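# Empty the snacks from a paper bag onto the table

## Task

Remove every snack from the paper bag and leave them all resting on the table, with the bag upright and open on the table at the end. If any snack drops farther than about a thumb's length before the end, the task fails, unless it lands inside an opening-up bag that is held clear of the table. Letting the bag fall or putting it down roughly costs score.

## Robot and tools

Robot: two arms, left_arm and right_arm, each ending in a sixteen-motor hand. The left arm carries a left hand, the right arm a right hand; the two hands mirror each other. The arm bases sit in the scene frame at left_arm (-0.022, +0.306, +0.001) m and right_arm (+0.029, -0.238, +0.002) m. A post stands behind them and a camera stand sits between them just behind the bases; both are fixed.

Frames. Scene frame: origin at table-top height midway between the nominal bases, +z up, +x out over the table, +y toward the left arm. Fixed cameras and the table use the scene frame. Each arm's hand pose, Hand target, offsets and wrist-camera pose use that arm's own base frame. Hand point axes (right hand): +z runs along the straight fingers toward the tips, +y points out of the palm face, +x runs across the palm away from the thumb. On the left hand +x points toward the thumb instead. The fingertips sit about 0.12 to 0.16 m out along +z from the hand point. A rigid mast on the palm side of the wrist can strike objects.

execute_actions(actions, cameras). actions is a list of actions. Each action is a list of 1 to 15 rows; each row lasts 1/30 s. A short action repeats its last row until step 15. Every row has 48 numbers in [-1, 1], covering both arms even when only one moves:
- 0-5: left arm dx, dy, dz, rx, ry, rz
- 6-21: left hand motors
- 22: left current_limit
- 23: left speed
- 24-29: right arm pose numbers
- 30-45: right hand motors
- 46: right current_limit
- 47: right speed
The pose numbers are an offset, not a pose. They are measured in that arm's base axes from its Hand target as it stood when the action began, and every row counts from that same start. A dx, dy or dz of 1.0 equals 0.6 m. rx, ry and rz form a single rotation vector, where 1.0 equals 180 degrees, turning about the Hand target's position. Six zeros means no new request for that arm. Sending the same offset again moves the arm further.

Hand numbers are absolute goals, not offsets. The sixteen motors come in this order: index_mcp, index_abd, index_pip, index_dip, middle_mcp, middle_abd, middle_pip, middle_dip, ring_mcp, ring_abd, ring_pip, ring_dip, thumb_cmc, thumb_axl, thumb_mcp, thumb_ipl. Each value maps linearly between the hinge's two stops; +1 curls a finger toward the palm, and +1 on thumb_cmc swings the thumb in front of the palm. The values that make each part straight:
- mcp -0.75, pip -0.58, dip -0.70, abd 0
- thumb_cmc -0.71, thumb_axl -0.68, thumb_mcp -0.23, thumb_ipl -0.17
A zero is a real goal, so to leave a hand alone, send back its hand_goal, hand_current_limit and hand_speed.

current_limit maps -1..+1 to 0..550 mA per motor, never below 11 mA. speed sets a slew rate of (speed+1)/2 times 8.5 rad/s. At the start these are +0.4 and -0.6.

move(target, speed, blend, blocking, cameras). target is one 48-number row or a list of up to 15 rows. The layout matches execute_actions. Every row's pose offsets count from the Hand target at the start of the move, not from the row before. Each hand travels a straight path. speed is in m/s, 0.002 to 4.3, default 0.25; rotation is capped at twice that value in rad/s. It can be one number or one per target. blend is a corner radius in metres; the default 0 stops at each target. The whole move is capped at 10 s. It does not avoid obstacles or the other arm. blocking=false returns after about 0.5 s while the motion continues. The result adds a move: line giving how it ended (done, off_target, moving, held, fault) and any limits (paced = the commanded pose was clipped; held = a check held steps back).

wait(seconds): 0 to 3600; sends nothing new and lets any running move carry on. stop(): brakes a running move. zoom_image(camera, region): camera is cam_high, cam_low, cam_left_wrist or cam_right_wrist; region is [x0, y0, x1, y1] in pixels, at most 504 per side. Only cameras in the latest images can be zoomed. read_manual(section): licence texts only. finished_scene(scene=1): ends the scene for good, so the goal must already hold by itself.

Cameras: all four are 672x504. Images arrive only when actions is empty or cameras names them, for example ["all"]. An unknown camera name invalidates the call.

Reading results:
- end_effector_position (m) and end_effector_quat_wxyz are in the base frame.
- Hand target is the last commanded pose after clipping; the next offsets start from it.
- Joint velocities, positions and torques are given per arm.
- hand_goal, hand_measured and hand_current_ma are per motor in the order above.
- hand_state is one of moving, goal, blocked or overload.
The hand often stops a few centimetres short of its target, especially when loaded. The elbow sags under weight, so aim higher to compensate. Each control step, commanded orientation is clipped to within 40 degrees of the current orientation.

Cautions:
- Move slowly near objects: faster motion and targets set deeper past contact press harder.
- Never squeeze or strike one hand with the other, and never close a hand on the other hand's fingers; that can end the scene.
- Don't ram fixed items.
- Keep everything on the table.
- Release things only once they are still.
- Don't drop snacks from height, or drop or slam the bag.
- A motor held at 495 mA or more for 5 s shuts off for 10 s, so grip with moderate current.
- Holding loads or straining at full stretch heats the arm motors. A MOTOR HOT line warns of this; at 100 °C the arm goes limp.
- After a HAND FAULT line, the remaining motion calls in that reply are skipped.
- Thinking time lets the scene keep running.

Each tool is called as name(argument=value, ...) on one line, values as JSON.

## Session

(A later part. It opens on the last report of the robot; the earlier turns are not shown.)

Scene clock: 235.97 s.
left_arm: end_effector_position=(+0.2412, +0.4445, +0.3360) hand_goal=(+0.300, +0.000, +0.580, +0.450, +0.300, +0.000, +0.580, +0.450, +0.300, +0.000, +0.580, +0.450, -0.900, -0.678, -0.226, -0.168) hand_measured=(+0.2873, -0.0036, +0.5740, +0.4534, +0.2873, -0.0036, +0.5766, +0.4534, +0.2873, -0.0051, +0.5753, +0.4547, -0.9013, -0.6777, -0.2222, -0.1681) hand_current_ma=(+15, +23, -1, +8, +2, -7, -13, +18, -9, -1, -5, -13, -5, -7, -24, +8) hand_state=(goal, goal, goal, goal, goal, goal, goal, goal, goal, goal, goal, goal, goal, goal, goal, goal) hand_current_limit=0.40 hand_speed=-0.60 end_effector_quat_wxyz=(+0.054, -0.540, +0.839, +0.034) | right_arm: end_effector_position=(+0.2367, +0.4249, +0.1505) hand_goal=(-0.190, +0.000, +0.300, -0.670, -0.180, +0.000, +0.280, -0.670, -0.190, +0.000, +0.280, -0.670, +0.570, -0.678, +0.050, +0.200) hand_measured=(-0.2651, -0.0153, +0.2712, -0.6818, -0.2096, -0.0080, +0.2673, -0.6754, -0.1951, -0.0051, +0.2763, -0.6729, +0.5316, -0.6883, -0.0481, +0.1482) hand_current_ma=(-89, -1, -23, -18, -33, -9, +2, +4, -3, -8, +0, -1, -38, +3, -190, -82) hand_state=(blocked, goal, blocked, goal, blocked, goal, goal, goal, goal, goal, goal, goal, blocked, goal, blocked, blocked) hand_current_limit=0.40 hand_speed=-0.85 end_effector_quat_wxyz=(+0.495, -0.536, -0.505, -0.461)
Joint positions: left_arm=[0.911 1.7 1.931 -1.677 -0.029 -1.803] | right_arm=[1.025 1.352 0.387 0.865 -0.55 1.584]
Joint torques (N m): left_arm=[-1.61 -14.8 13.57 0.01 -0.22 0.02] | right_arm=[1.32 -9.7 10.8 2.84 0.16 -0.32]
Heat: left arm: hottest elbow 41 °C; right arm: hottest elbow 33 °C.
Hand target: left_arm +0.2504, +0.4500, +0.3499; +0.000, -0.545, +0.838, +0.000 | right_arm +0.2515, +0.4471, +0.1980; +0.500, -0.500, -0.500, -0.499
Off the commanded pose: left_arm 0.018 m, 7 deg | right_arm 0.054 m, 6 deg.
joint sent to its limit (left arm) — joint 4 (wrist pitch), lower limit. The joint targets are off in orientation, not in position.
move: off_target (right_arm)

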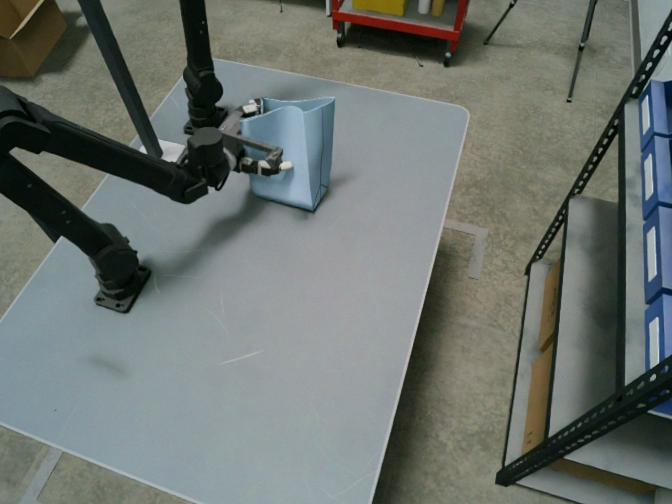

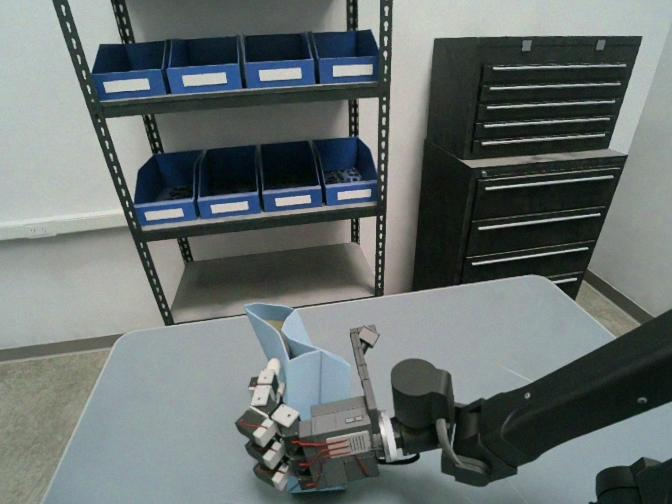

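move(target=[[0,0,0,0,0,0,0.3,0,0.58,0.45,0.3,0,0.58,0.45,0.3,0,0.58,0.45,-0.9,-0.678,-0.226,-0.168,0.4,-0.6,0.0,-0.018,-0.095,0,0,0,-0.19,0,0.30,-0.67,-0.18,0,0.28,-0.67,-0.19,0,0.28,-0.67,0.571,-0.678,0.05,0.2,0.4,-0.85],[0,0,0,0,0,0,0.3,0,0.58,0.45,0.3,0,0.58,0.45,0.3,0,0.58,0.45,-0.9,-0.678,-0.226,-0.168,0.4,-0.6,0.0,-0.018,-0.095,0,0,0,-0.52,0,0.44,-0.7,-0.52,0,0.44,-0.7,-0.52,0,0.44,-0.7,0.571,-0.678,-0.55,0.0,0.3,-0.85]], speed=0.03, cameras=["cam_high","cam_low"])

zoom_image(camera="cam_high", region=[180, 50, 360, 230])

zoom_image(camera="cam_low", region=[180, 250, 460, 504])

Scene clock: 248.30 s.
left_arm: end_effector_position=(+0.2412, +0.4445, +0.3360) hand_goal=(+0.300, +0.000, +0.580, +0.450, +0.300, +0.000, +0.580, +0.450, +0.300, +0.000, +0.580, +0.450, -0.900, -0.678, -0.226, -0.168) hand_measured=(+0.2873, -0.0051, +0.5766, +0.4534, +0.2873, -0.0051, +0.5766, +0.4534, +0.2873, -0.0036, +0.5753, +0.4534, -0.9001, -0.6767, -0.2232, -0.1681) hand_current_ma=(+0, -1, +3, -3, -1, +11, -16, +6, +12, -1, -7, +3, -4, -9, +5, +11) hand_state=(goal, goal, goal, goal, goal, goal, goal, goal, goal, goal, goal, goal, goal, goal, goal, goal) hand_current_limit=0.40 hand_speed=-0.60 end_effector_quat_wxyz=(+0.054, -0.540, +0.839, +0.034) | right_arm: end_effector_position=(+0.2453, +0.4343, +0.1368) hand_goal=(-0.520, +0.000, +0.440, -0.700, -0.520, +0.000, +0.440, -0.700, -0.520, +0.000, +0.440, -0.700, +0.570, -0.678, -0.550, +0.000) hand_measured=(-0.5171, -0.0124, +0.4341, -0.7047, -0.5171, -0.0065, +0.4354, -0.7047, -0.5195, -0.0036, +0.4354, -0.6996, +0.5592, -0.6777, -0.5478, +0.0024) hand_current_ma=(+4, -2, -2, -7, -11, -10, +6, +4, -4, -7, +0, -9, -5, +10, +11, -6) hand_state=(goal, goal, goal, goal, goal, goal, goal, goal, goal, goal, goal, goal, goal, goal, goal, goal) hand_current_limit=0.30 hand_speed=-0.85 end_effector_quat_wxyz=(+0.502, -0.506, -0.502, -0.490)
Joint positions: left_arm=[0.911 1.7 1.931 -1.677 -0.029 -1.803] | right_arm=[1.015 1.527 0.387 1.123 -0.563 1.577]
Joint torques (N m): left_arm=[-1.55 -15.21 13.61 -0.06 -0.23 0.03] | right_arm=[0.73 -7.53 5.71 3.12 -0.04 -0.21]
Heat: left arm: hottest elbow 42 °C; right arm: hottest elbow 35 °C.
Hand target: left_arm +0.2504, +0.4500, +0.3499; +0.000, -0.545, +0.838, +0.000 | right_arm +0.2515, +0.4363, +0.1409; +0.500, -0.500, -0.500, -0.499
Off the commanded pose: left_arm 0.018 m, 7 deg | right_arm 0.008 m, 1 deg.
joint sent to its limit (left arm) — joint 4 (wrist pitch), lower limit. The joint targets are off in orientation, not in position.
move: done

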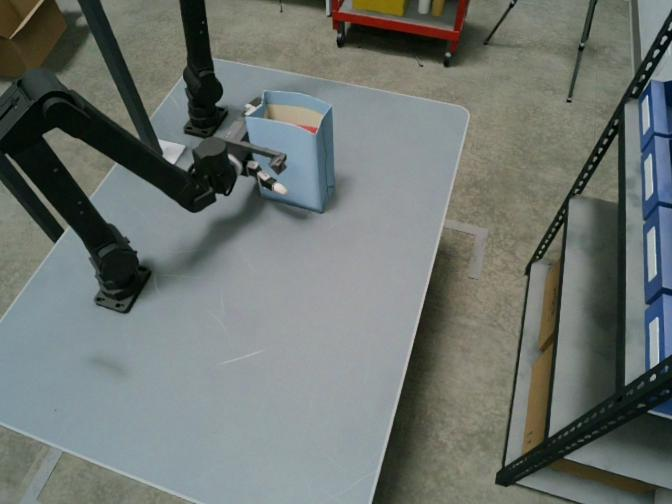

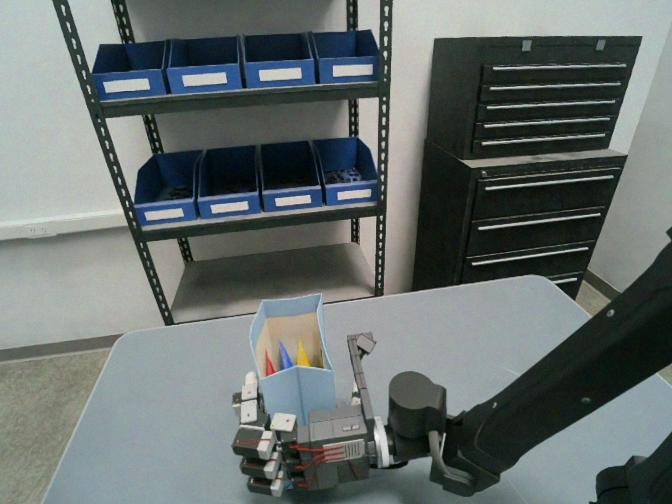

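Scaled by 2.800 from the camera's image (finer frame: 960x720).

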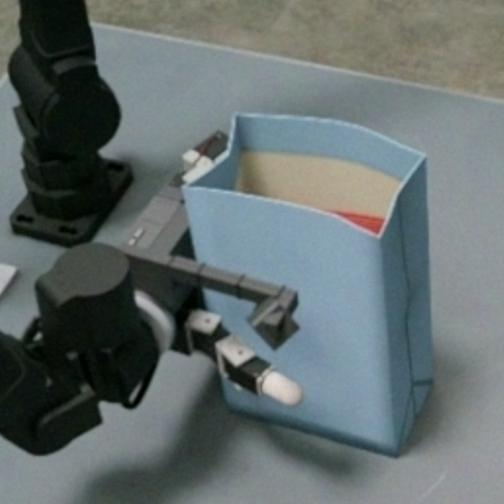

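Scaled by 1.800 from the camera's image (finer frame: 960x720).

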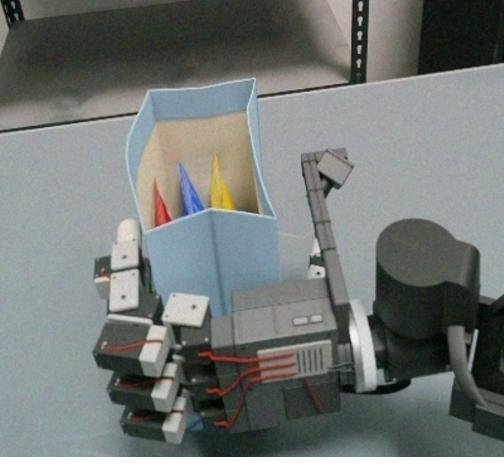

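move(target=[[0,0,0,0,0,0,0.3,0,0.58,0.45,0.3,0,0.58,0.45,0.3,0,0.58,0.45,-0.9,-0.678,-0.226,-0.168,0.4,-0.6,0.005,0.0,-0.055,0,0,0,-0.52,0,0.44,-0.7,-0.52,0,0.44,-0.7,-0.52,0,0.44,-0.7,0.571,-0.678,-0.55,0.0,0.3,-0.85],[0,0,0,0,0,0,0.3,0,0.58,0.45,0.3,0,0.58,0.45,0.3,0,0.58,0.45,-0.9,-0.678,-0.226,-0.168,0.4,-0.6,0.005,0.0,-0.055,0,0,0,-0.24,0,0.33,-0.7,-0.24,0,0.33,-0.7,-0.24,0,0.33,-0.7,0.571,-0.678,-0.33,0.05,0.5,-0.85]], speed=0.05, cameras=["cam_high","cam_low"])

zoom_image(camera="cam_high", region=[180, 50, 360, 230])

zoom_image(camera="cam_low", region=[180, 250, 460, 504])

Scene clock: 255.73 s.
left_arm: end_effector_position=(+0.2412, +0.4445, +0.3360) hand_goal=(+0.300, +0.000, +0.580, +0.450, +0.300, +0.000, +0.580, +0.450, +0.300, +0.000, +0.580, +0.450, -0.900, -0.678, -0.226, -0.168) hand_measured=(+0.2873, -0.0036, +0.5753, +0.4534, +0.2873, -0.0036, +0.5753, +0.4547, +0.2873, -0.0051, +0.5753, +0.4534, -0.9013, -0.6767, -0.2232, -0.1672) hand_current_ma=(+8, +4, +14, +12, +19, -22, -17, +20, -2, +2, -5, -20, -9, -1, -4, -1) hand_state=(goal, goal, goal, goal, goal, goal, goal, goal, goal, goal, goal, goal, goal, goal, goal, goal) hand_current_limit=0.40 hand_speed=-0.60 end_effector_quat_wxyz=(+0.054, -0.540, +0.839, +0.034) | right_arm: end_effector_position=(+0.2486, +0.4352, +0.1026) hand_goal=(-0.240, +0.000, +0.330, -0.700, -0.240, +0.000, +0.330, -0.700, -0.240, +0.000, +0.330, -0.700, +0.570, -0.678, -0.330, +0.050) hand_measured=(-0.2675, -0.0124, +0.3276, -0.7047, -0.2446, -0.0065, +0.3302, -0.7034, -0.2397, -0.0036, +0.3328, -0.6996, +0.5580, -0.6777, -0.3351, +0.0472) hand_current_ma=(-17, +3, -5, -9, -10, -6, +4, +3, -3, -6, +2, -5, -10, +9, +0, -1) hand_state=(blocked, goal, goal, goal, goal, goal, goal, goal, goal, goal, goal, goal, goal, goal, goal, goal) hand_current_limit=0.50 hand_speed=-0.85 end_effector_quat_wxyz=(+0.502, -0.507, -0.502, -0.488)
Joint positions: left_arm=[0.911 1.7 1.931 -1.677 -0.029 -1.803] | right_arm=[1.007 1.681 0.387 1.271 -0.572 1.577]
Joint torques (N m): left_arm=[-1.49 -14.92 13.67 0.01 -0.23 0.02] | right_arm=[0.85 -8.76 4.46 3.37 -0.03 -0.26]
Heat: left arm: hottest elbow 42 °C; right arm: hottest elbow 34 °C.
Hand target: left_arm +0.2504, +0.4500, +0.3499; +0.000, -0.545, +0.838, +0.000 | right_arm +0.2544, +0.4364, +0.1079; +0.500, -0.500, -0.500, -0.499
Off the commanded pose: left_arm 0.018 m, 7 deg | right_arm 0.008 m, 2 deg.
joint sent to its limit (left arm) — joint 4 (wrist pitch), lower limit. The joint targets are off in orientation, not in position.
move: done

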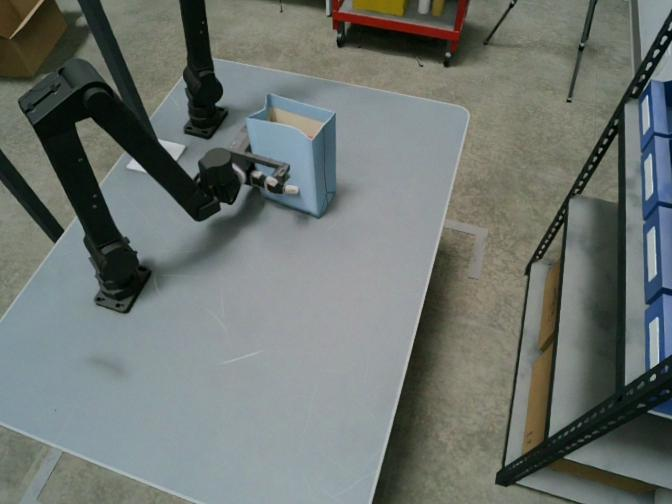

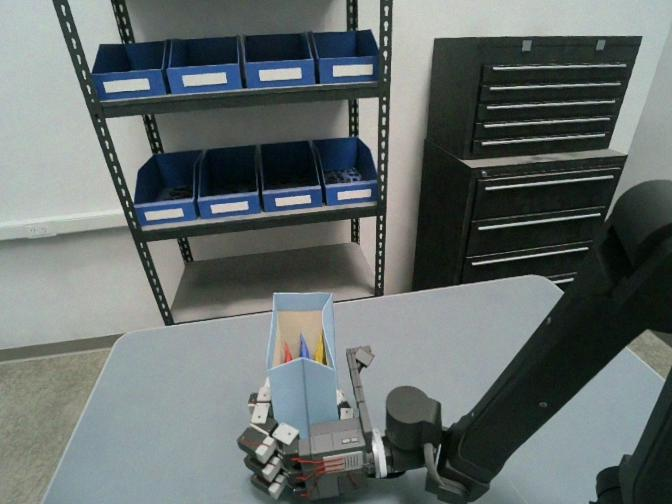

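Scaled by 2.800 from the camera's image (finer frame: 960x720).

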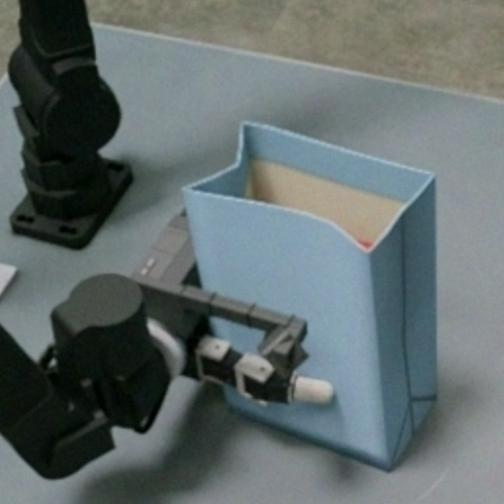

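Scaled by 1.800 from the camera's image (finer frame: 960x720).

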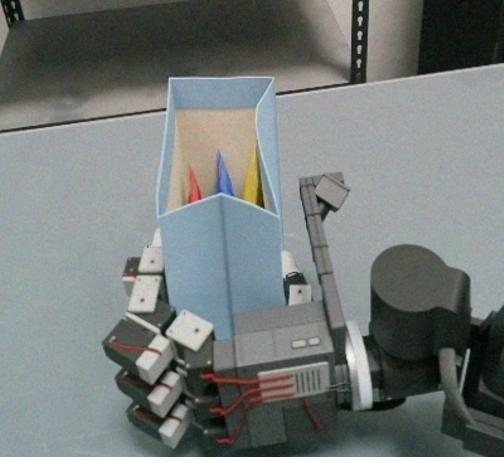

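move(target=[[0,0,0,0,0,0,0.3,0,0.58,0.45,0.3,0,0.58,0.45,0.3,0,0.58,0.45,-0.9,-0.678,-0.226,-0.168,0.4,-0.6,0.0,0.001,0,0,0,0,-0.42,0,0.40,-0.7,-0.42,0,0.40,-0.7,-0.42,0,0.40,-0.7,0.571,-0.678,-0.25,0.0,0.5,-0.85]], speed=0.05, cameras=["cam_high","cam_low"])

zoom_image(camera="cam_high", region=[180, 50, 360, 230])

zoom_image(camera="cam_low", region=[180, 250, 460, 504])

Scene clock: 258.63 s.
left_arm: end_effector_position=(+0.2412, +0.4445, +0.3360) hand_goal=(+0.300, +0.000, +0.580, +0.450, +0.300, +0.000, +0.580, +0.450, +0.300, +0.000, +0.580, +0.450, -0.900, -0.678, -0.226, -0.168) hand_measured=(+0.2873, -0.0036, +0.5740, +0.4521, +0.2861, -0.0036, +0.5766, +0.4534, +0.2861, -0.0051, +0.5753, +0.4534, -0.9013, -0.6777, -0.2232, -0.1681) hand_current_ma=(-3, +15, +1, -18, +13, -4, -17, +16, +8, +9, +2, -6, -16, -2, -12, +1) hand_state=(goal, goal, goal, goal, goal, goal, goal, goal, goal, goal, goal, goal, goal, goal, goal, goal) hand_current_limit=0.40 hand_speed=-0.60 end_effector_quat_wxyz=(+0.054, -0.540, +0.839, +0.034) | right_arm: end_effector_position=(+0.2486, +0.4352, +0.1026) hand_goal=(-0.420, +0.000, +0.400, -0.700, -0.420, +0.000, +0.400, -0.700, -0.420, +0.000, +0.400, -0.700, +0.570, -0.678, -0.250, +0.000) hand_measured=(-0.4170, -0.0124, +0.3944, -0.7047, -0.4182, -0.0065, +0.3969, -0.7047, -0.4194, -0.0036, +0.3956, -0.6996, +0.5580, -0.6777, -0.2598, -0.0014) hand_current_ma=(+8, -2, -7, -10, -8, -7, +2, +3, -1, -2, +3, -3, -12, +3, -5, +0) hand_state=(goal, goal, goal, goal, goal, goal, goal, goal, goal, goal, goal, goal, goal, goal, goal, goal) hand_current_limit=0.50 hand_speed=-0.85 end_effector_quat_wxyz=(+0.502, -0.507, -0.502, -0.488)
Joint positions: left_arm=[0.911 1.7 1.931 -1.677 -0.029 -1.803] | right_arm=[1.007 1.681 0.387 1.271 -0.572 1.577]
Joint torques (N m): left_arm=[-1.55 -15.09 13.65 -0.05 -0.21 0] | right_arm=[0.73 -8.7 4.46 3.36 0.02 -0.23]
Heat: left arm: hottest elbow 42 °C; right arm: hottest elbow 34 °C.
Hand target: left_arm +0.2504, +0.4500, +0.3499; +0.000, -0.545, +0.838, +0.000 | right_arm +0.2544, +0.4370, +0.1079; +0.500, -0.500, -0.500, -0.499
Off the commanded pose: left_arm 0.018 m, 7 deg | right_arm 0.008 m, 2 deg.
joint sent to its limit (left arm) — joint 4 (wrist pitch), lower limit. The joint targets are off in orientation, not in position.
move: done

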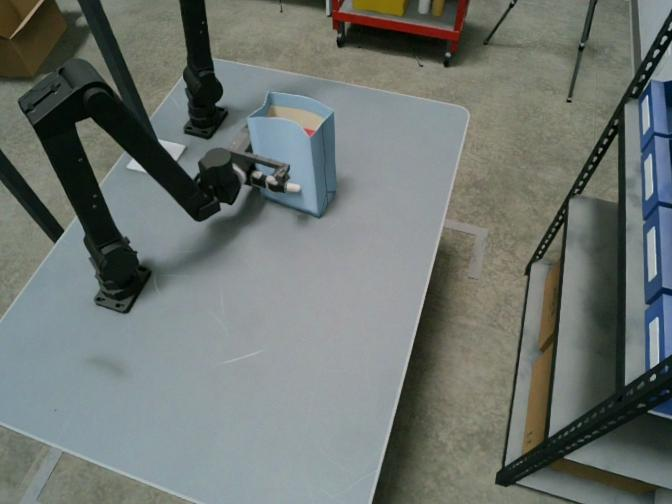

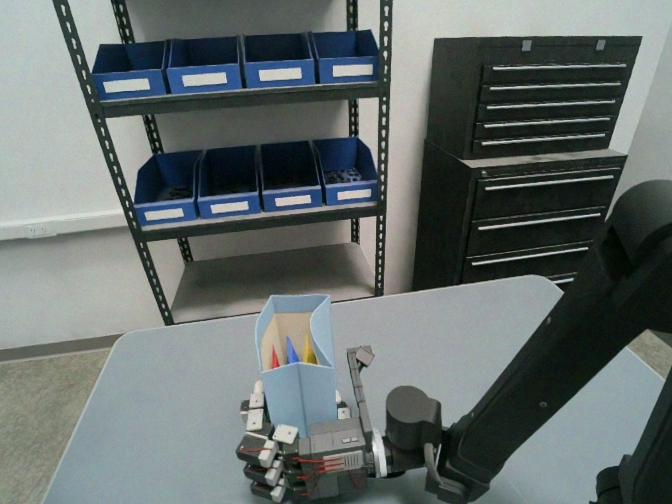

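Scaled by 2.800 from the camera's image (finer frame: 960x720).

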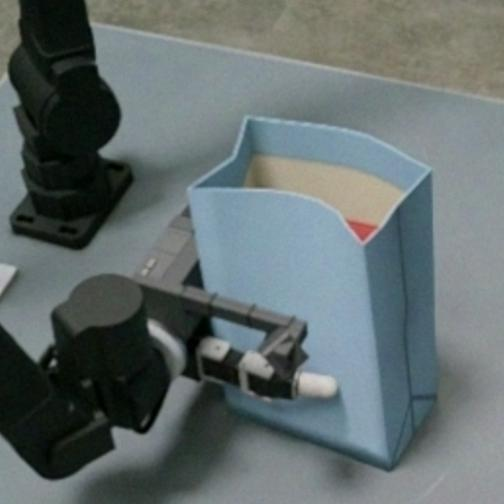

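Scaled by 1.800 from the camera's image (finer frame: 960x720).

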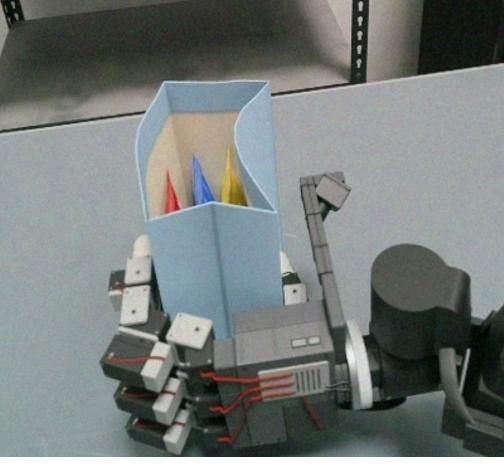

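move(target=[[0,0,0,0,0,0,0.3,0,0.58,0.45,0.3,0,0.58,0.45,0.3,0,0.58,0.45,-0.9,-0.678,-0.226,-0.168,0.4,-0.6,0.0,0.001,0,0,0,0,-0.52,0,0.44,-0.7,-0.52,0,0.44,-0.7,-0.52,0,0.44,-0.7,0.571,-0.678,-0.5,0.0,0.5,-0.8],[0,0,0,0,0,0,0.3,0,0.58,0.45,0.3,0,0.58,0.45,0.3,0,0.58,0.45,-0.9,-0.678,-0.226,-0.168,0.4,-0.6,-0.0015,0.0175,-0.0017,0,0,-0.0594,-0.52,0,0.44,-0.7,-0.52,0,0.44,-0.7,-0.52,0,0.44,-0.7,0.571,-0.678,-0.5,0.0,0.5,-0.8]], speed=0.05, cameras=["cam_high","cam_low"])

zoom_image(camera="cam_high", region=[180, 50, 360, 230])

zoom_image(camera="cam_low", region=[180, 250, 460, 504])

Scene clock: 264.53 s.
left_arm: end_effector_position=(+0.2412, +0.4445, +0.3360) hand_goal=(+0.300, +0.000, +0.580, +0.450, +0.300, +0.000, +0.580, +0.450, +0.300, +0.000, +0.580, +0.450, -0.900, -0.678, -0.226, -0.168) hand_measured=(+0.2873, -0.0036, +0.5753, +0.4534, +0.2873, -0.0036, +0.5766, +0.4534, +0.2861, -0.0051, +0.5753, +0.4534, -0.9013, -0.6767, -0.2242, -0.1672) hand_current_ma=(+14, +1, -5, +17, +4, -19, -11, +19, +0, -8, +24, -3, +16, -5, -1, -14) hand_state=(goal, goal, goal, goal, goal, goal, goal, goal, goal, goal, goal, goal, goal, goal, goal, goal) hand_current_limit=0.40 hand_speed=-0.60 end_effector_quat_wxyz=(+0.054, -0.540, +0.839, +0.034) | right_arm: end_effector_position=(+0.2499, +0.4323, +0.0959) hand_goal=(-0.520, +0.000, +0.440, -0.700, -0.520, +0.000, +0.440, -0.700, -0.520, +0.000, +0.440, -0.700, +0.570, -0.678, -0.500, +0.000) hand_measured=(-0.5171, -0.0124, +0.4367, -0.7047, -0.5171, -0.0065, +0.4380, -0.7047, -0.5183, -0.0036, +0.4367, -0.6996, +0.5580, -0.6777, -0.4984, -0.0004) hand_current_ma=(+5, +1, -1, -15, -10, -6, +8, +8, -2, -7, +0, -1, -10, +11, +7, -1) hand_state=(goal, goal, goal, goal, goal, goal, goal, goal, goal, goal, goal, goal, goal, goal, goal, goal) hand_current_limit=0.50 hand_speed=-0.80 end_effector_quat_wxyz=(-0.446, +0.558, +0.454, +0.532)
Joint positions: left_arm=[0.911 1.7 1.931 -1.677 -0.029 -1.803] | right_arm=[1.123 1.695 0.387 1.271 -0.258 1.577]
Joint torques (N m): left_arm=[-1.61 -14.92 13.59 -0.05 -0.22 0.01] | right_arm=[2.02 -8.64 6.3 2.97 0.21 -0.2]
Heat: left arm: hottest elbow 42 °C; right arm: hottest elbow 34 °C.
Hand target: left_arm +0.2504, +0.4500, +0.3499; +0.000, -0.545, +0.838, +0.000 | right_arm +0.2536, +0.4474, +0.1068; -0.451, +0.545, +0.452, +0.544
Off the commanded pose: left_arm 0.018 m, 7 deg | right_arm 0.019 m, 2 deg.
joint sent to its limit (left arm) — joint 4 (wrist pitch), lower limit. The joint targets are off in orientation, not in position.
move: off_target (right_arm)

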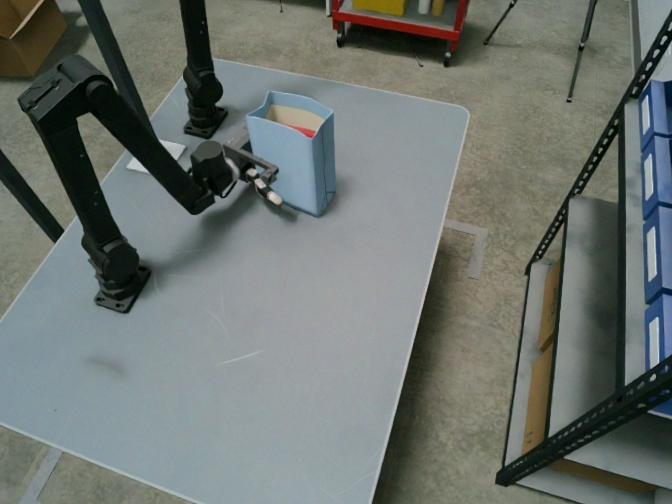

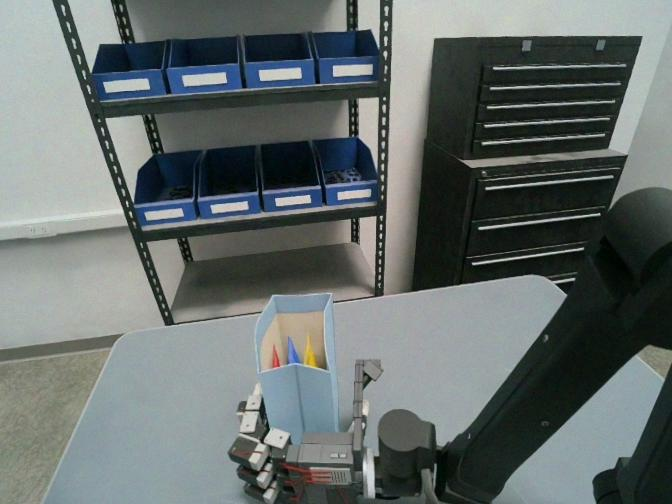

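Scaled by 2.800 from the camera's image (finer frame: 960x720).

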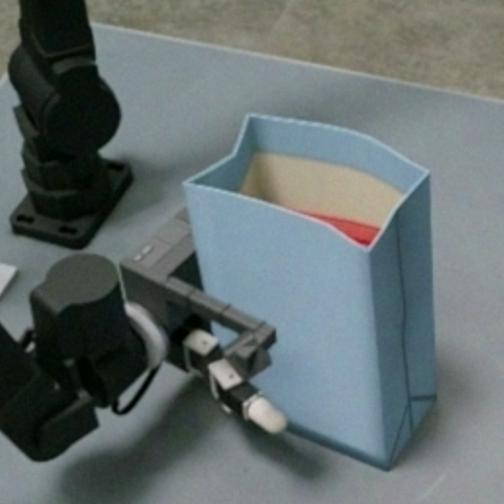

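Scaled by 1.800 from the camera's image (finer frame: 960x720).

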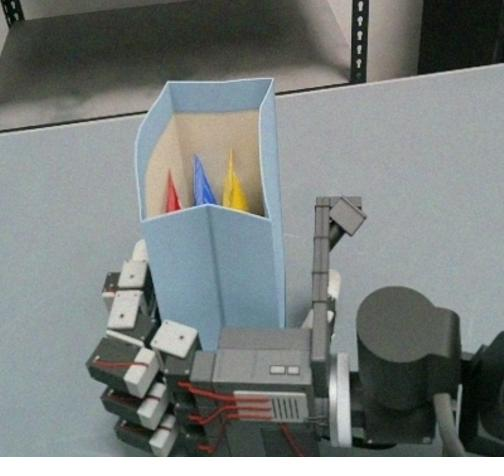

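move(target=[[0,0,0,0,0,0,0.3,0,0.58,0.45,0.3,0,0.58,0.45,0.3,0,0.58,0.45,-0.9,-0.678,-0.226,-0.168,0.4,-0.6,-0.004,0.025,0.022,0,0,0,-0.52,0,0.44,-0.7,-0.52,0,0.44,-0.7,-0.52,0,0.44,-0.7,0.571,-0.678,-0.5,0.0,0.5,-0.8]], speed=0.05, cameras=["cam_high","cam_low"])

zoom_image(camera="cam_high", region=[180, 50, 360, 230])

zoom_image(camera="cam_low", region=[180, 250, 460, 504])

Scene clock: 267.07 s.
left_arm: end_effector_position=(+0.2412, +0.4445, +0.3360) hand_goal=(+0.300, +0.000, +0.580, +0.450, +0.300, +0.000, +0.580, +0.450, +0.300, +0.000, +0.580, +0.450, -0.900, -0.678, -0.226, -0.168) hand_measured=(+0.2861, -0.0036, +0.5766, +0.4521, +0.2873, -0.0051, +0.5753, +0.4534, +0.2861, -0.0065, +0.5753, +0.4534, -0.9013, -0.6777, -0.2232, -0.1672) hand_current_ma=(+17, -11, +13, -6, -5, -12, -12, +3, +11, +1, +6, -13, -10, -9, +7, -1) hand_state=(goal, goal, goal, goal, goal, goal, goal, goal, goal, goal, goal, goal, goal, goal, goal, goal) hand_current_limit=0.40 hand_speed=-0.60 end_effector_quat_wxyz=(+0.054, -0.540, +0.839, +0.034) | right_arm: end_effector_position=(+0.2477, +0.4470, +0.1003) hand_goal=(-0.520, +0.000, +0.440, -0.700, -0.520, +0.000, +0.440, -0.700, -0.520, +0.000, +0.440, -0.700, +0.570, -0.678, -0.500, +0.000) hand_measured=(-0.5195, -0.0124, +0.4367, -0.7047, -0.5195, -0.0065, +0.4367, -0.7047, -0.5183, -0.0036, +0.4367, -0.6996, +0.5580, -0.6777, -0.4974, -0.0004) hand_current_ma=(+7, +2, -4, -10, -15, -5, +1, +1, +0, -1, +2, -4, -8, +9, +4, +0) hand_state=(goal, goal, goal, goal, goal, goal, goal, goal, goal, goal, goal, goal, goal, goal, goal, goal) hand_current_limit=0.50 hand_speed=-0.80 end_effector_quat_wxyz=(-0.445, +0.561, +0.456, +0.529)
Joint positions: left_arm=[0.911 1.7 1.931 -1.677 -0.029 -1.803] | right_arm=[1.149 1.682 0.421 1.215 -0.232 1.577]
Joint torques (N m): left_arm=[-1.79 -15.27 13.63 -0.02 -0.22 0.02] | right_arm=[1.73 -11.28 6.74 2.24 0.17 -0.19]
Heat: left arm: hottest elbow 42 °C; right arm: hottest elbow 34 °C.
Hand target: left_arm +0.2504, +0.4500, +0.3499; +0.000, -0.545, +0.838, +0.000 | right_arm +0.2512, +0.4626, +0.1201; -0.452, +0.545, +0.452, +0.544
Off the commanded pose: left_arm 0.018 m, 7 deg | right_arm 0.025 m, 3 deg.
joint sent to its limit (left arm) — joint 4 (wrist pitch), lower limit. The joint targets are off in orientation, not in position.
move: off_target (right_arm)

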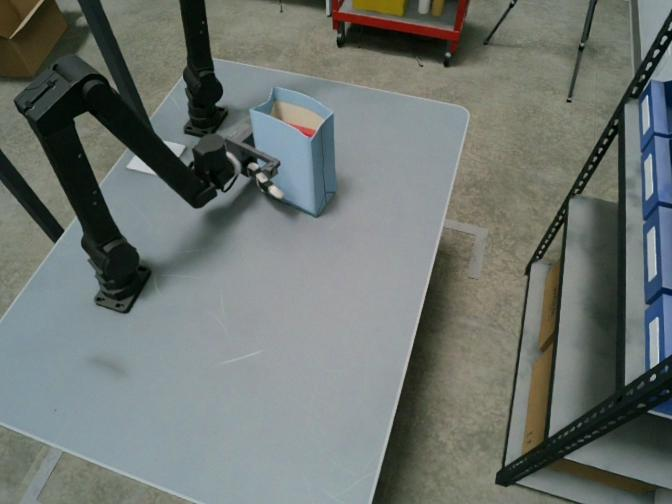

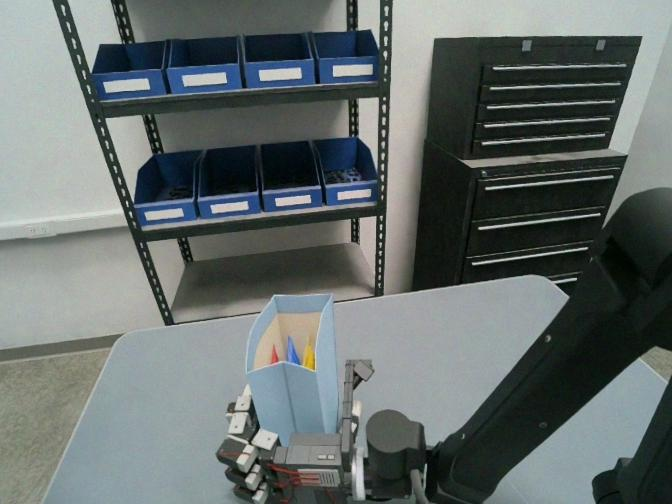

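Scaled by 2.800 from the camera's image (finer frame: 960x720).

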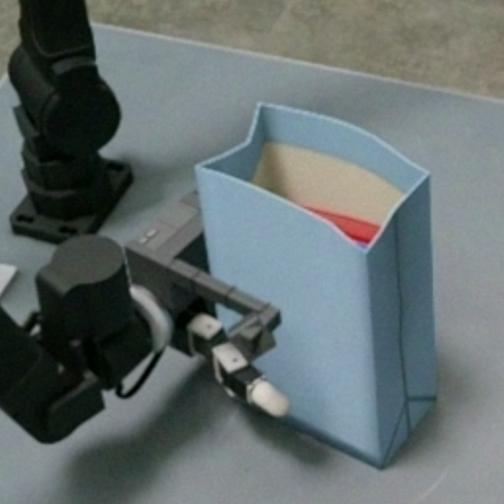

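Scaled by 1.800 from the camera's image (finer frame: 960x720).

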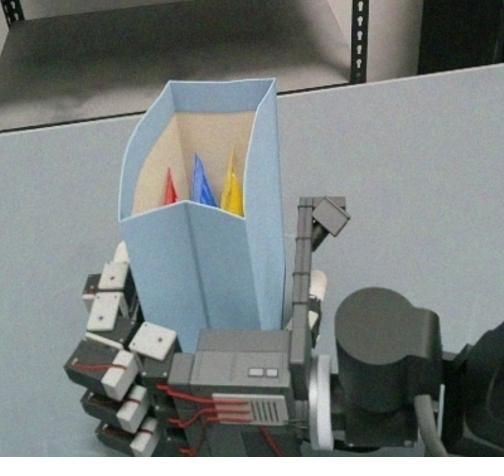

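move(target=[[0,0,0,0,0,0,0.3,0,0.58,0.45,0.3,0,0.58,0.45,0.3,0,0.58,0.45,-0.9,-0.678,-0.226,-0.168,0.4,-0.6,-0.0492,0.0095,0,0,0,0,-0.52,0,0.44,-0.7,-0.52,0,0.44,-0.7,-0.52,0,0.44,-0.7,0.571,-0.678,-0.7,0.0,0.5,-0.8],[0,0,0,0,0,0,0.3,0,0.58,0.45,0.3,0,0.58,0.45,0.3,0,0.58,0.45,-0.9,-0.678,-0.226,-0.168,0.4,-0.6,-0.045,0.035,0,0,0,0,-0.07,0,0.0,-0.7,-0.07,0,0.0,-0.7,-0.07,0,0.0,-0.7,0.571,-0.678,-0.6,0.0,0.5,-0.8]], speed=0.05, cameras=["cam_high","cam_low"])

zoom_image(camera="cam_high", region=[180, 50, 360, 230])

zoom_image(camera="cam_low", region=[180, 250, 460, 504])

Scene clock: 279.90 s.
left_arm: end_effector_position=(+0.2412, +0.4445, +0.3360) hand_goal=(+0.300, +0.000, +0.580, +0.450, +0.300, +0.000, +0.580, +0.450, +0.300, +0.000, +0.580, +0.450, -0.900, -0.678, -0.226, -0.168) hand_measured=(+0.2873, -0.0036, +0.5753, +0.4534, +0.2873, -0.0051, +0.5753, +0.4534, +0.2861, -0.0065, +0.5753, +0.4547, -0.9001, -0.6767, -0.2232, -0.1681) hand_current_ma=(+0, +15, -4, -7, +3, +4, -13, +9, +1, +7, +5, -5, -10, -1, +4, -2) hand_state=(goal, goal, goal, goal, goal, goal, goal, goal, goal, goal, goal, goal, goal, goal, goal, goal) hand_current_limit=0.40 hand_speed=-0.60 end_effector_quat_wxyz=(+0.054, -0.540, +0.839, +0.034) | right_arm: end_effector_position=(+0.2230, +0.4690, +0.1114) hand_goal=(-0.070, +0.000, +0.000, -0.700, -0.070, +0.000, +0.000, -0.700, -0.070, +0.000, +0.000, -0.700, +0.570, -0.678, -0.600, +0.000) hand_measured=(-0.0745, -0.0109, +0.0017, -0.7022, -0.0733, -0.0065, +0.0004, -0.7034, -0.0709, -0.0036, +0.0030, -0.6971, +0.5580, -0.6777, -0.6013, -0.0014) hand_current_ma=(+3, +2, +2, -13, -10, -8, +5, +4, +2, -8, +0, -5, -12, +9, +4, -8) hand_state=(goal, goal, goal, goal, moving, goal, moving, goal, goal, goal, goal, goal, goal, goal, goal, goal) hand_current_limit=0.50 hand_speed=-0.80 end_effector_quat_wxyz=(-0.448, +0.553, +0.452, +0.537)
Joint positions: left_arm=[0.911 1.7 1.931 -1.677 -0.029 -1.803] | right_arm=[1.245 1.677 0.451 1.204 -0.135 1.577]
Joint torques (N m): left_arm=[-1.55 -14.92 13.63 -0.03 -0.21 0.02] | right_arm=[1.9 -9.52 6.74 2.22 0.17 -0.28]
Heat: left arm: hottest elbow 43 °C; right arm: hottest elbow 33 °C.
Hand target: left_arm +0.2504, +0.4500, +0.3499; +0.000, -0.545, +0.838, +0.000 | right_arm +0.2242, +0.4835, +0.1202; -0.452, +0.544, +0.452, +0.544
Off the commanded pose: left_arm 0.018 m, 7 deg | right_arm 0.017 m, 1 deg.
joint sent to its limit (left arm) — joint 4 (wrist pitch), lower limit. The joint targets are off in orientation, not in position.
move: off_target (right_arm); target 2's new numbers were sent with right_arm's hand 0.017 m and 1 deg from that target

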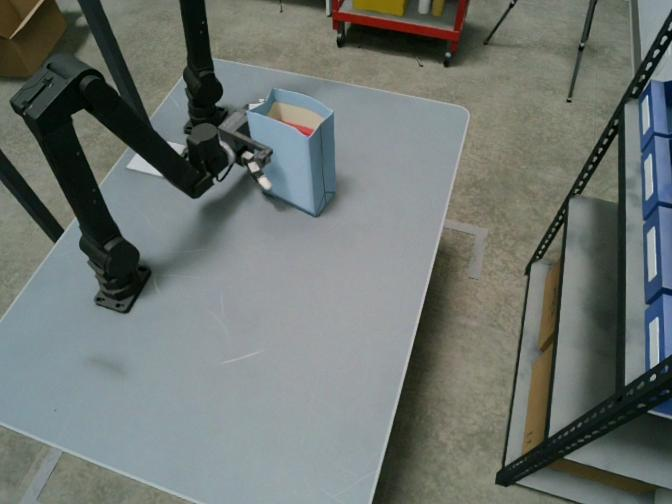

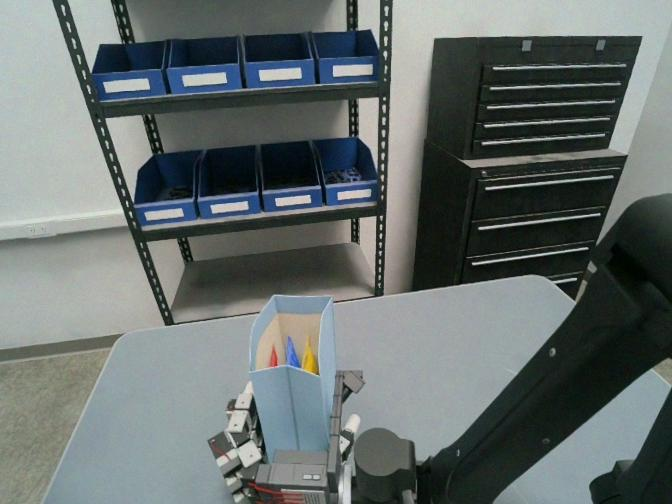

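Scaled by 2.800 from the camera's image (finer frame: 960x720).

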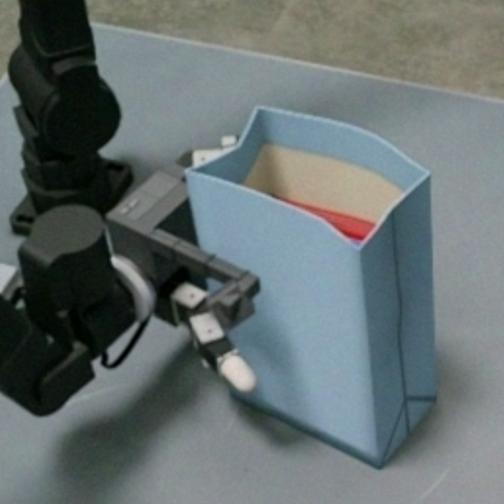

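Scaled by 1.800 from the camera's image (finer frame: 960x720).

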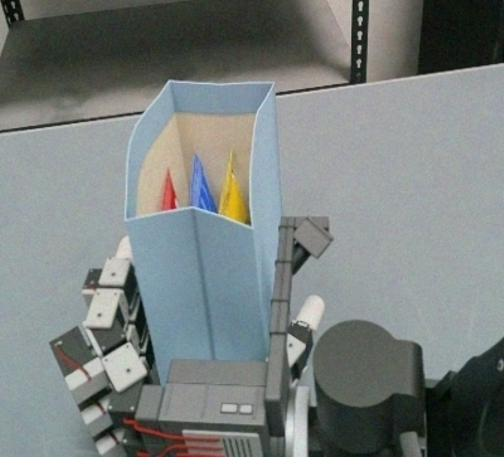

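move(target=[[0,0,0,0,0,0,0.3,0,0.58,0.45,0.3,0,0.58,0.45,0.3,0,0.58,0.45,-0.9,-0.678,-0.226,-0.168,0.4,-0.6,0.0238,-0.008,-0.008,0,0,0,-0.07,0,0.0,-0.7,-0.07,0,0.0,-0.7,-0.07,0,0.0,-0.7,0.571,-0.678,-0.6,0.0,0.5,-0.8],[0,0,0,0,0,0,0.3,0,0.58,0.45,0.3,0,0.58,0.45,0.3,0,0.58,0.45,-0.9,-0.678,-0.226,-0.168,0.4,-0.6,0.0238,-0.008,-0.008,0,0,0,0.07,0,-0.12,-0.68,0.07,0,-0.12,-0.68,0.07,0,-0.12,-0.68,0.571,-0.678,-0.45,0.0,0.5,-0.8]], speed=0.05, cameras=["cam_high","cam_low"])

zoom_image(camera="cam_high", region=[180, 50, 360, 230])

zoom_image(camera="cam_low", region=[180, 250, 460, 504])

Scene clock: 284.13 s.
left_arm: end_effector_position=(+0.2412, +0.4445, +0.3360) hand_goal=(+0.300, +0.000, +0.580, +0.450, +0.300, +0.000, +0.580, +0.450, +0.300, +0.000, +0.580, +0.450, -0.900, -0.678, -0.226, -0.168) hand_measured=(+0.2873, -0.0036, +0.5753, +0.4534, +0.2873, -0.0051, +0.5766, +0.4547, +0.2861, -0.0051, +0.5766, +0.4534, -0.9001, -0.6767, -0.2232, -0.1681) hand_current_ma=(+3, +4, +1, +7, +3, -18, -6, +6, +12, -18, -9, -23, -14, -8, +0, -14) hand_state=(goal, goal, goal, goal, goal, goal, goal, goal, goal, goal, goal, goal, goal, goal, goal, goal) hand_current_limit=0.40 hand_speed=-0.60 end_effector_quat_wxyz=(+0.054, -0.540, +0.839, +0.034) | right_arm: end_effector_position=(+0.2306, +0.4665, +0.1037) hand_goal=(+0.070, +0.000, -0.120, -0.680, +0.070, +0.000, -0.120, -0.680, +0.070, +0.000, -0.120, -0.680, +0.570, -0.678, -0.450, +0.000) hand_measured=(+0.0425, -0.0124, -0.1215, -0.6830, +0.0581, -0.0065, -0.1215, -0.6843, +0.0654, -0.0036, -0.1227, -0.6830, +0.5580, -0.6777, -0.4568, -0.0014) hand_current_ma=(-16, +3, -4, -14, -14, -5, +4, +6, -2, -5, -4, -7, -7, +3, +3, -2) hand_state=(blocked, goal, goal, goal, goal, goal, goal, goal, goal, goal, goal, goal, goal, goal, goal, goal) hand_current_limit=0.50 hand_speed=-0.80 end_effector_quat_wxyz=(-0.448, +0.556, +0.457, +0.530)
Joint positions: left_arm=[0.911 1.7 1.931 -1.677 -0.029 -1.803] | right_arm=[1.216 1.692 0.451 1.204 -0.174 1.577]
Joint torques (N m): left_arm=[-1.61 -14.97 13.57 -0.05 -0.22 0.02] | right_arm=[0.91 -9.29 6.61 3 -0.05 -0.3]
Heat: left arm: hottest elbow 43 °C; right arm: hottest elbow 33 °C.
Hand target: left_arm +0.2504, +0.4500, +0.3499; +0.000, -0.545, +0.838, +0.000 | right_arm +0.2384, +0.4787, +0.1154; -0.452, +0.544, +0.452, +0.544
Off the commanded pose: left_arm 0.018 m, 7 deg | right_arm 0.019 m, 2 deg.
joint sent to its limit (left arm) — joint 4 (wrist pitch), lower limit. The joint targets are off in orientation, not in position.
move: off_target (right_arm); target 2's new numbers were sent with right_arm's hand 0.019 m and 2 deg from that target

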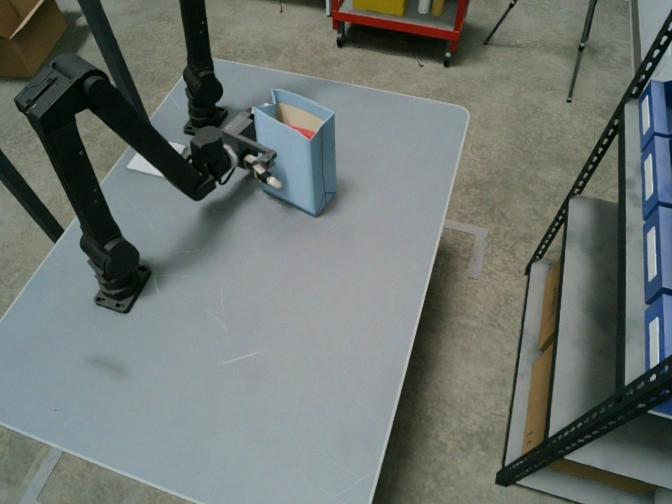

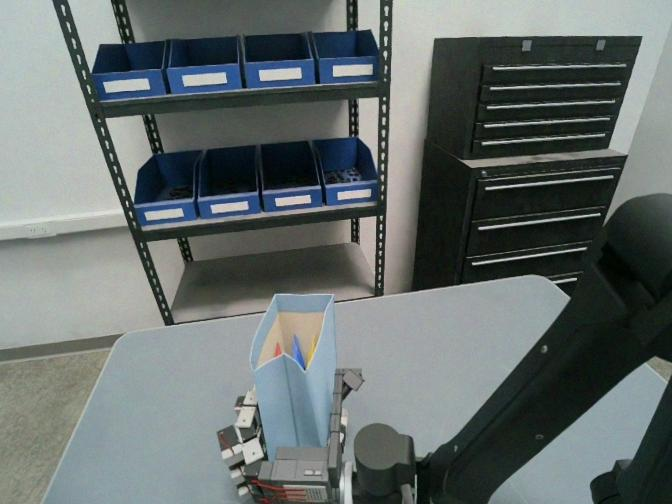

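Scaled by 2.800 from the camera's image (finer frame: 960x720).

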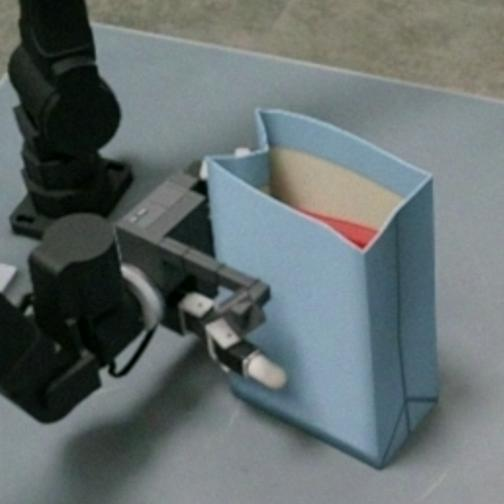

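Scaled by 1.800 from the camera's image (finer frame: 960x720).

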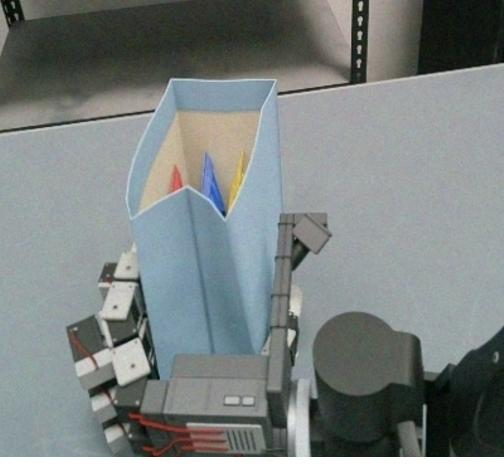

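move(target=[[0,0,0,0,0,0,0.3,0,0.58,0.45,0.3,0,0.58,0.45,0.3,0,0.58,0.45,-0.9,-0.678,-0.226,-0.168,0.4,-0.6,0.0,0.001,0.0,0,0,0,0.09,0,-0.12,-0.68,0.09,0,-0.12,-0.68,0.09,0,-0.12,-0.68,0.571,-0.678,-0.2,0.08,0.4,-0.8]], speed=0.05, cameras=["cam_high","cam_low"])

zoom_image(camera="cam_high", region=[180, 50, 360, 230])

zoom_image(camera="cam_low", region=[180, 250, 460, 504])

Scene clock: 292.33 s.
left_arm: end_effector_position=(+0.2412, +0.4445, +0.3360) hand_goal=(+0.300, +0.000, +0.580, +0.450, +0.300, +0.000, +0.580, +0.450, +0.300, +0.000, +0.580, +0.450, -0.900, -0.678, -0.226, -0.168) hand_measured=(+0.2873, -0.0036, +0.5766, +0.4534, +0.2873, -0.0036, +0.5766, +0.4534, +0.2861, -0.0051, +0.5753, +0.4534, -0.9001, -0.6777, -0.2232, -0.1681) hand_current_ma=(+9, -4, +4, -1, +11, -12, +15, +2, +10, -8, +26, -18, +4, +0, -3, -2) hand_state=(goal, goal, goal, goal, goal, goal, goal, goal, goal, goal, goal, goal, goal, goal, goal, goal) hand_current_limit=0.40 hand_speed=-0.60 end_effector_quat_wxyz=(+0.054, -0.540, +0.839, +0.034) | right_arm: end_effector_position=(+0.2306, +0.4665, +0.1035) hand_goal=(+0.090, +0.000, -0.120, -0.680, +0.090, +0.000, -0.120, -0.680, +0.090, +0.000, -0.120, -0.680, +0.570, -0.678, -0.200, +0.080) hand_measured=(+0.0533, -0.0124, -0.1253, -0.6843, +0.0738, -0.0065, -0.1215, -0.6843, +0.0835, -0.0036, -0.1227, -0.6830, +0.5605, -0.6809, -0.2777, +0.0625) hand_current_ma=(-23, +0, -2, -10, -20, -6, +6, +2, -8, -11, -3, -10, -13, +7, -133, -19) hand_state=(blocked, goal, goal, goal, goal, goal, goal, goal, goal, goal, goal, goal, goal, goal, blocked, goal) hand_current_limit=0.40 hand_speed=-0.80 end_effector_quat_wxyz=(-0.448, +0.556, +0.458, +0.530)
Joint positions: left_arm=[0.911 1.7 1.931 -1.677 -0.029 -1.803] | right_arm=[1.216 1.693 0.451 1.204 -0.174 1.577]
Joint torques (N m): left_arm=[-1.67 -15.09 13.61 -0.1 -0.23 0.02] | right_arm=[0.79 -9.29 6.74 3 0 -0.31]
Heat: left arm: hottest elbow 43 °C; right arm: hottest elbow 33 °C.
Hand target: left_arm +0.2504, +0.4500, +0.3499; +0.000, -0.545, +0.838, +0.000 | right_arm +0.2384, +0.4793, +0.1153; -0.452, +0.545, +0.452, +0.544
Off the commanded pose: left_arm 0.018 m, 7 deg | right_arm 0.019 m, 2 deg.
joint sent to its limit (left arm) — joint 4 (wrist pitch), lower limit. The joint targets are off in orientation, not in position.
move: off_target (right_arm)

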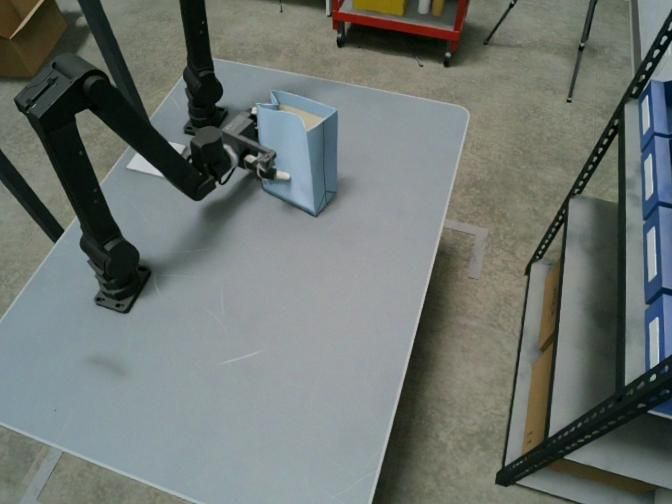

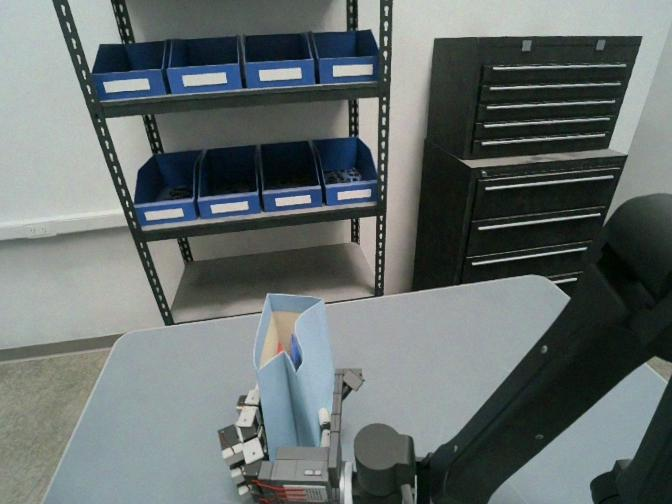

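Scaled by 2.800 from the camera's image (finer frame: 960x720).

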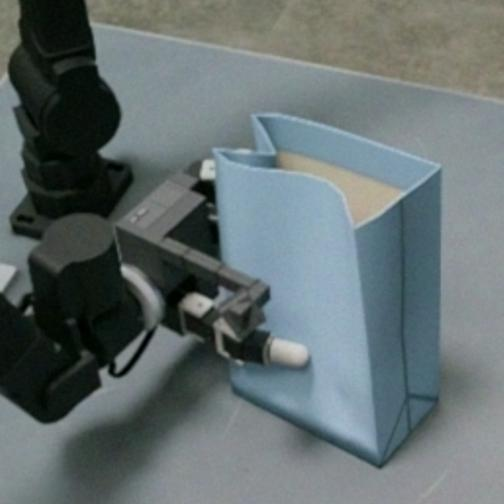

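Scaled by 1.800 from the camera's image (finer frame: 960x720).

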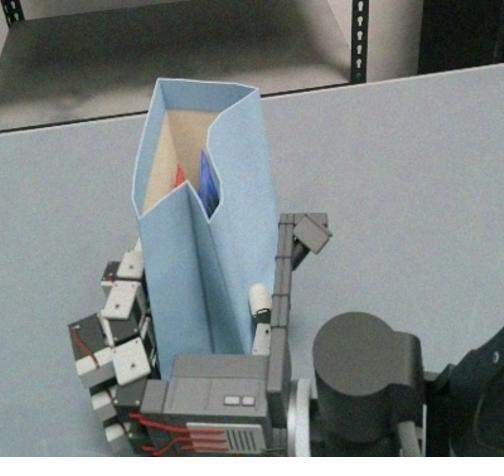

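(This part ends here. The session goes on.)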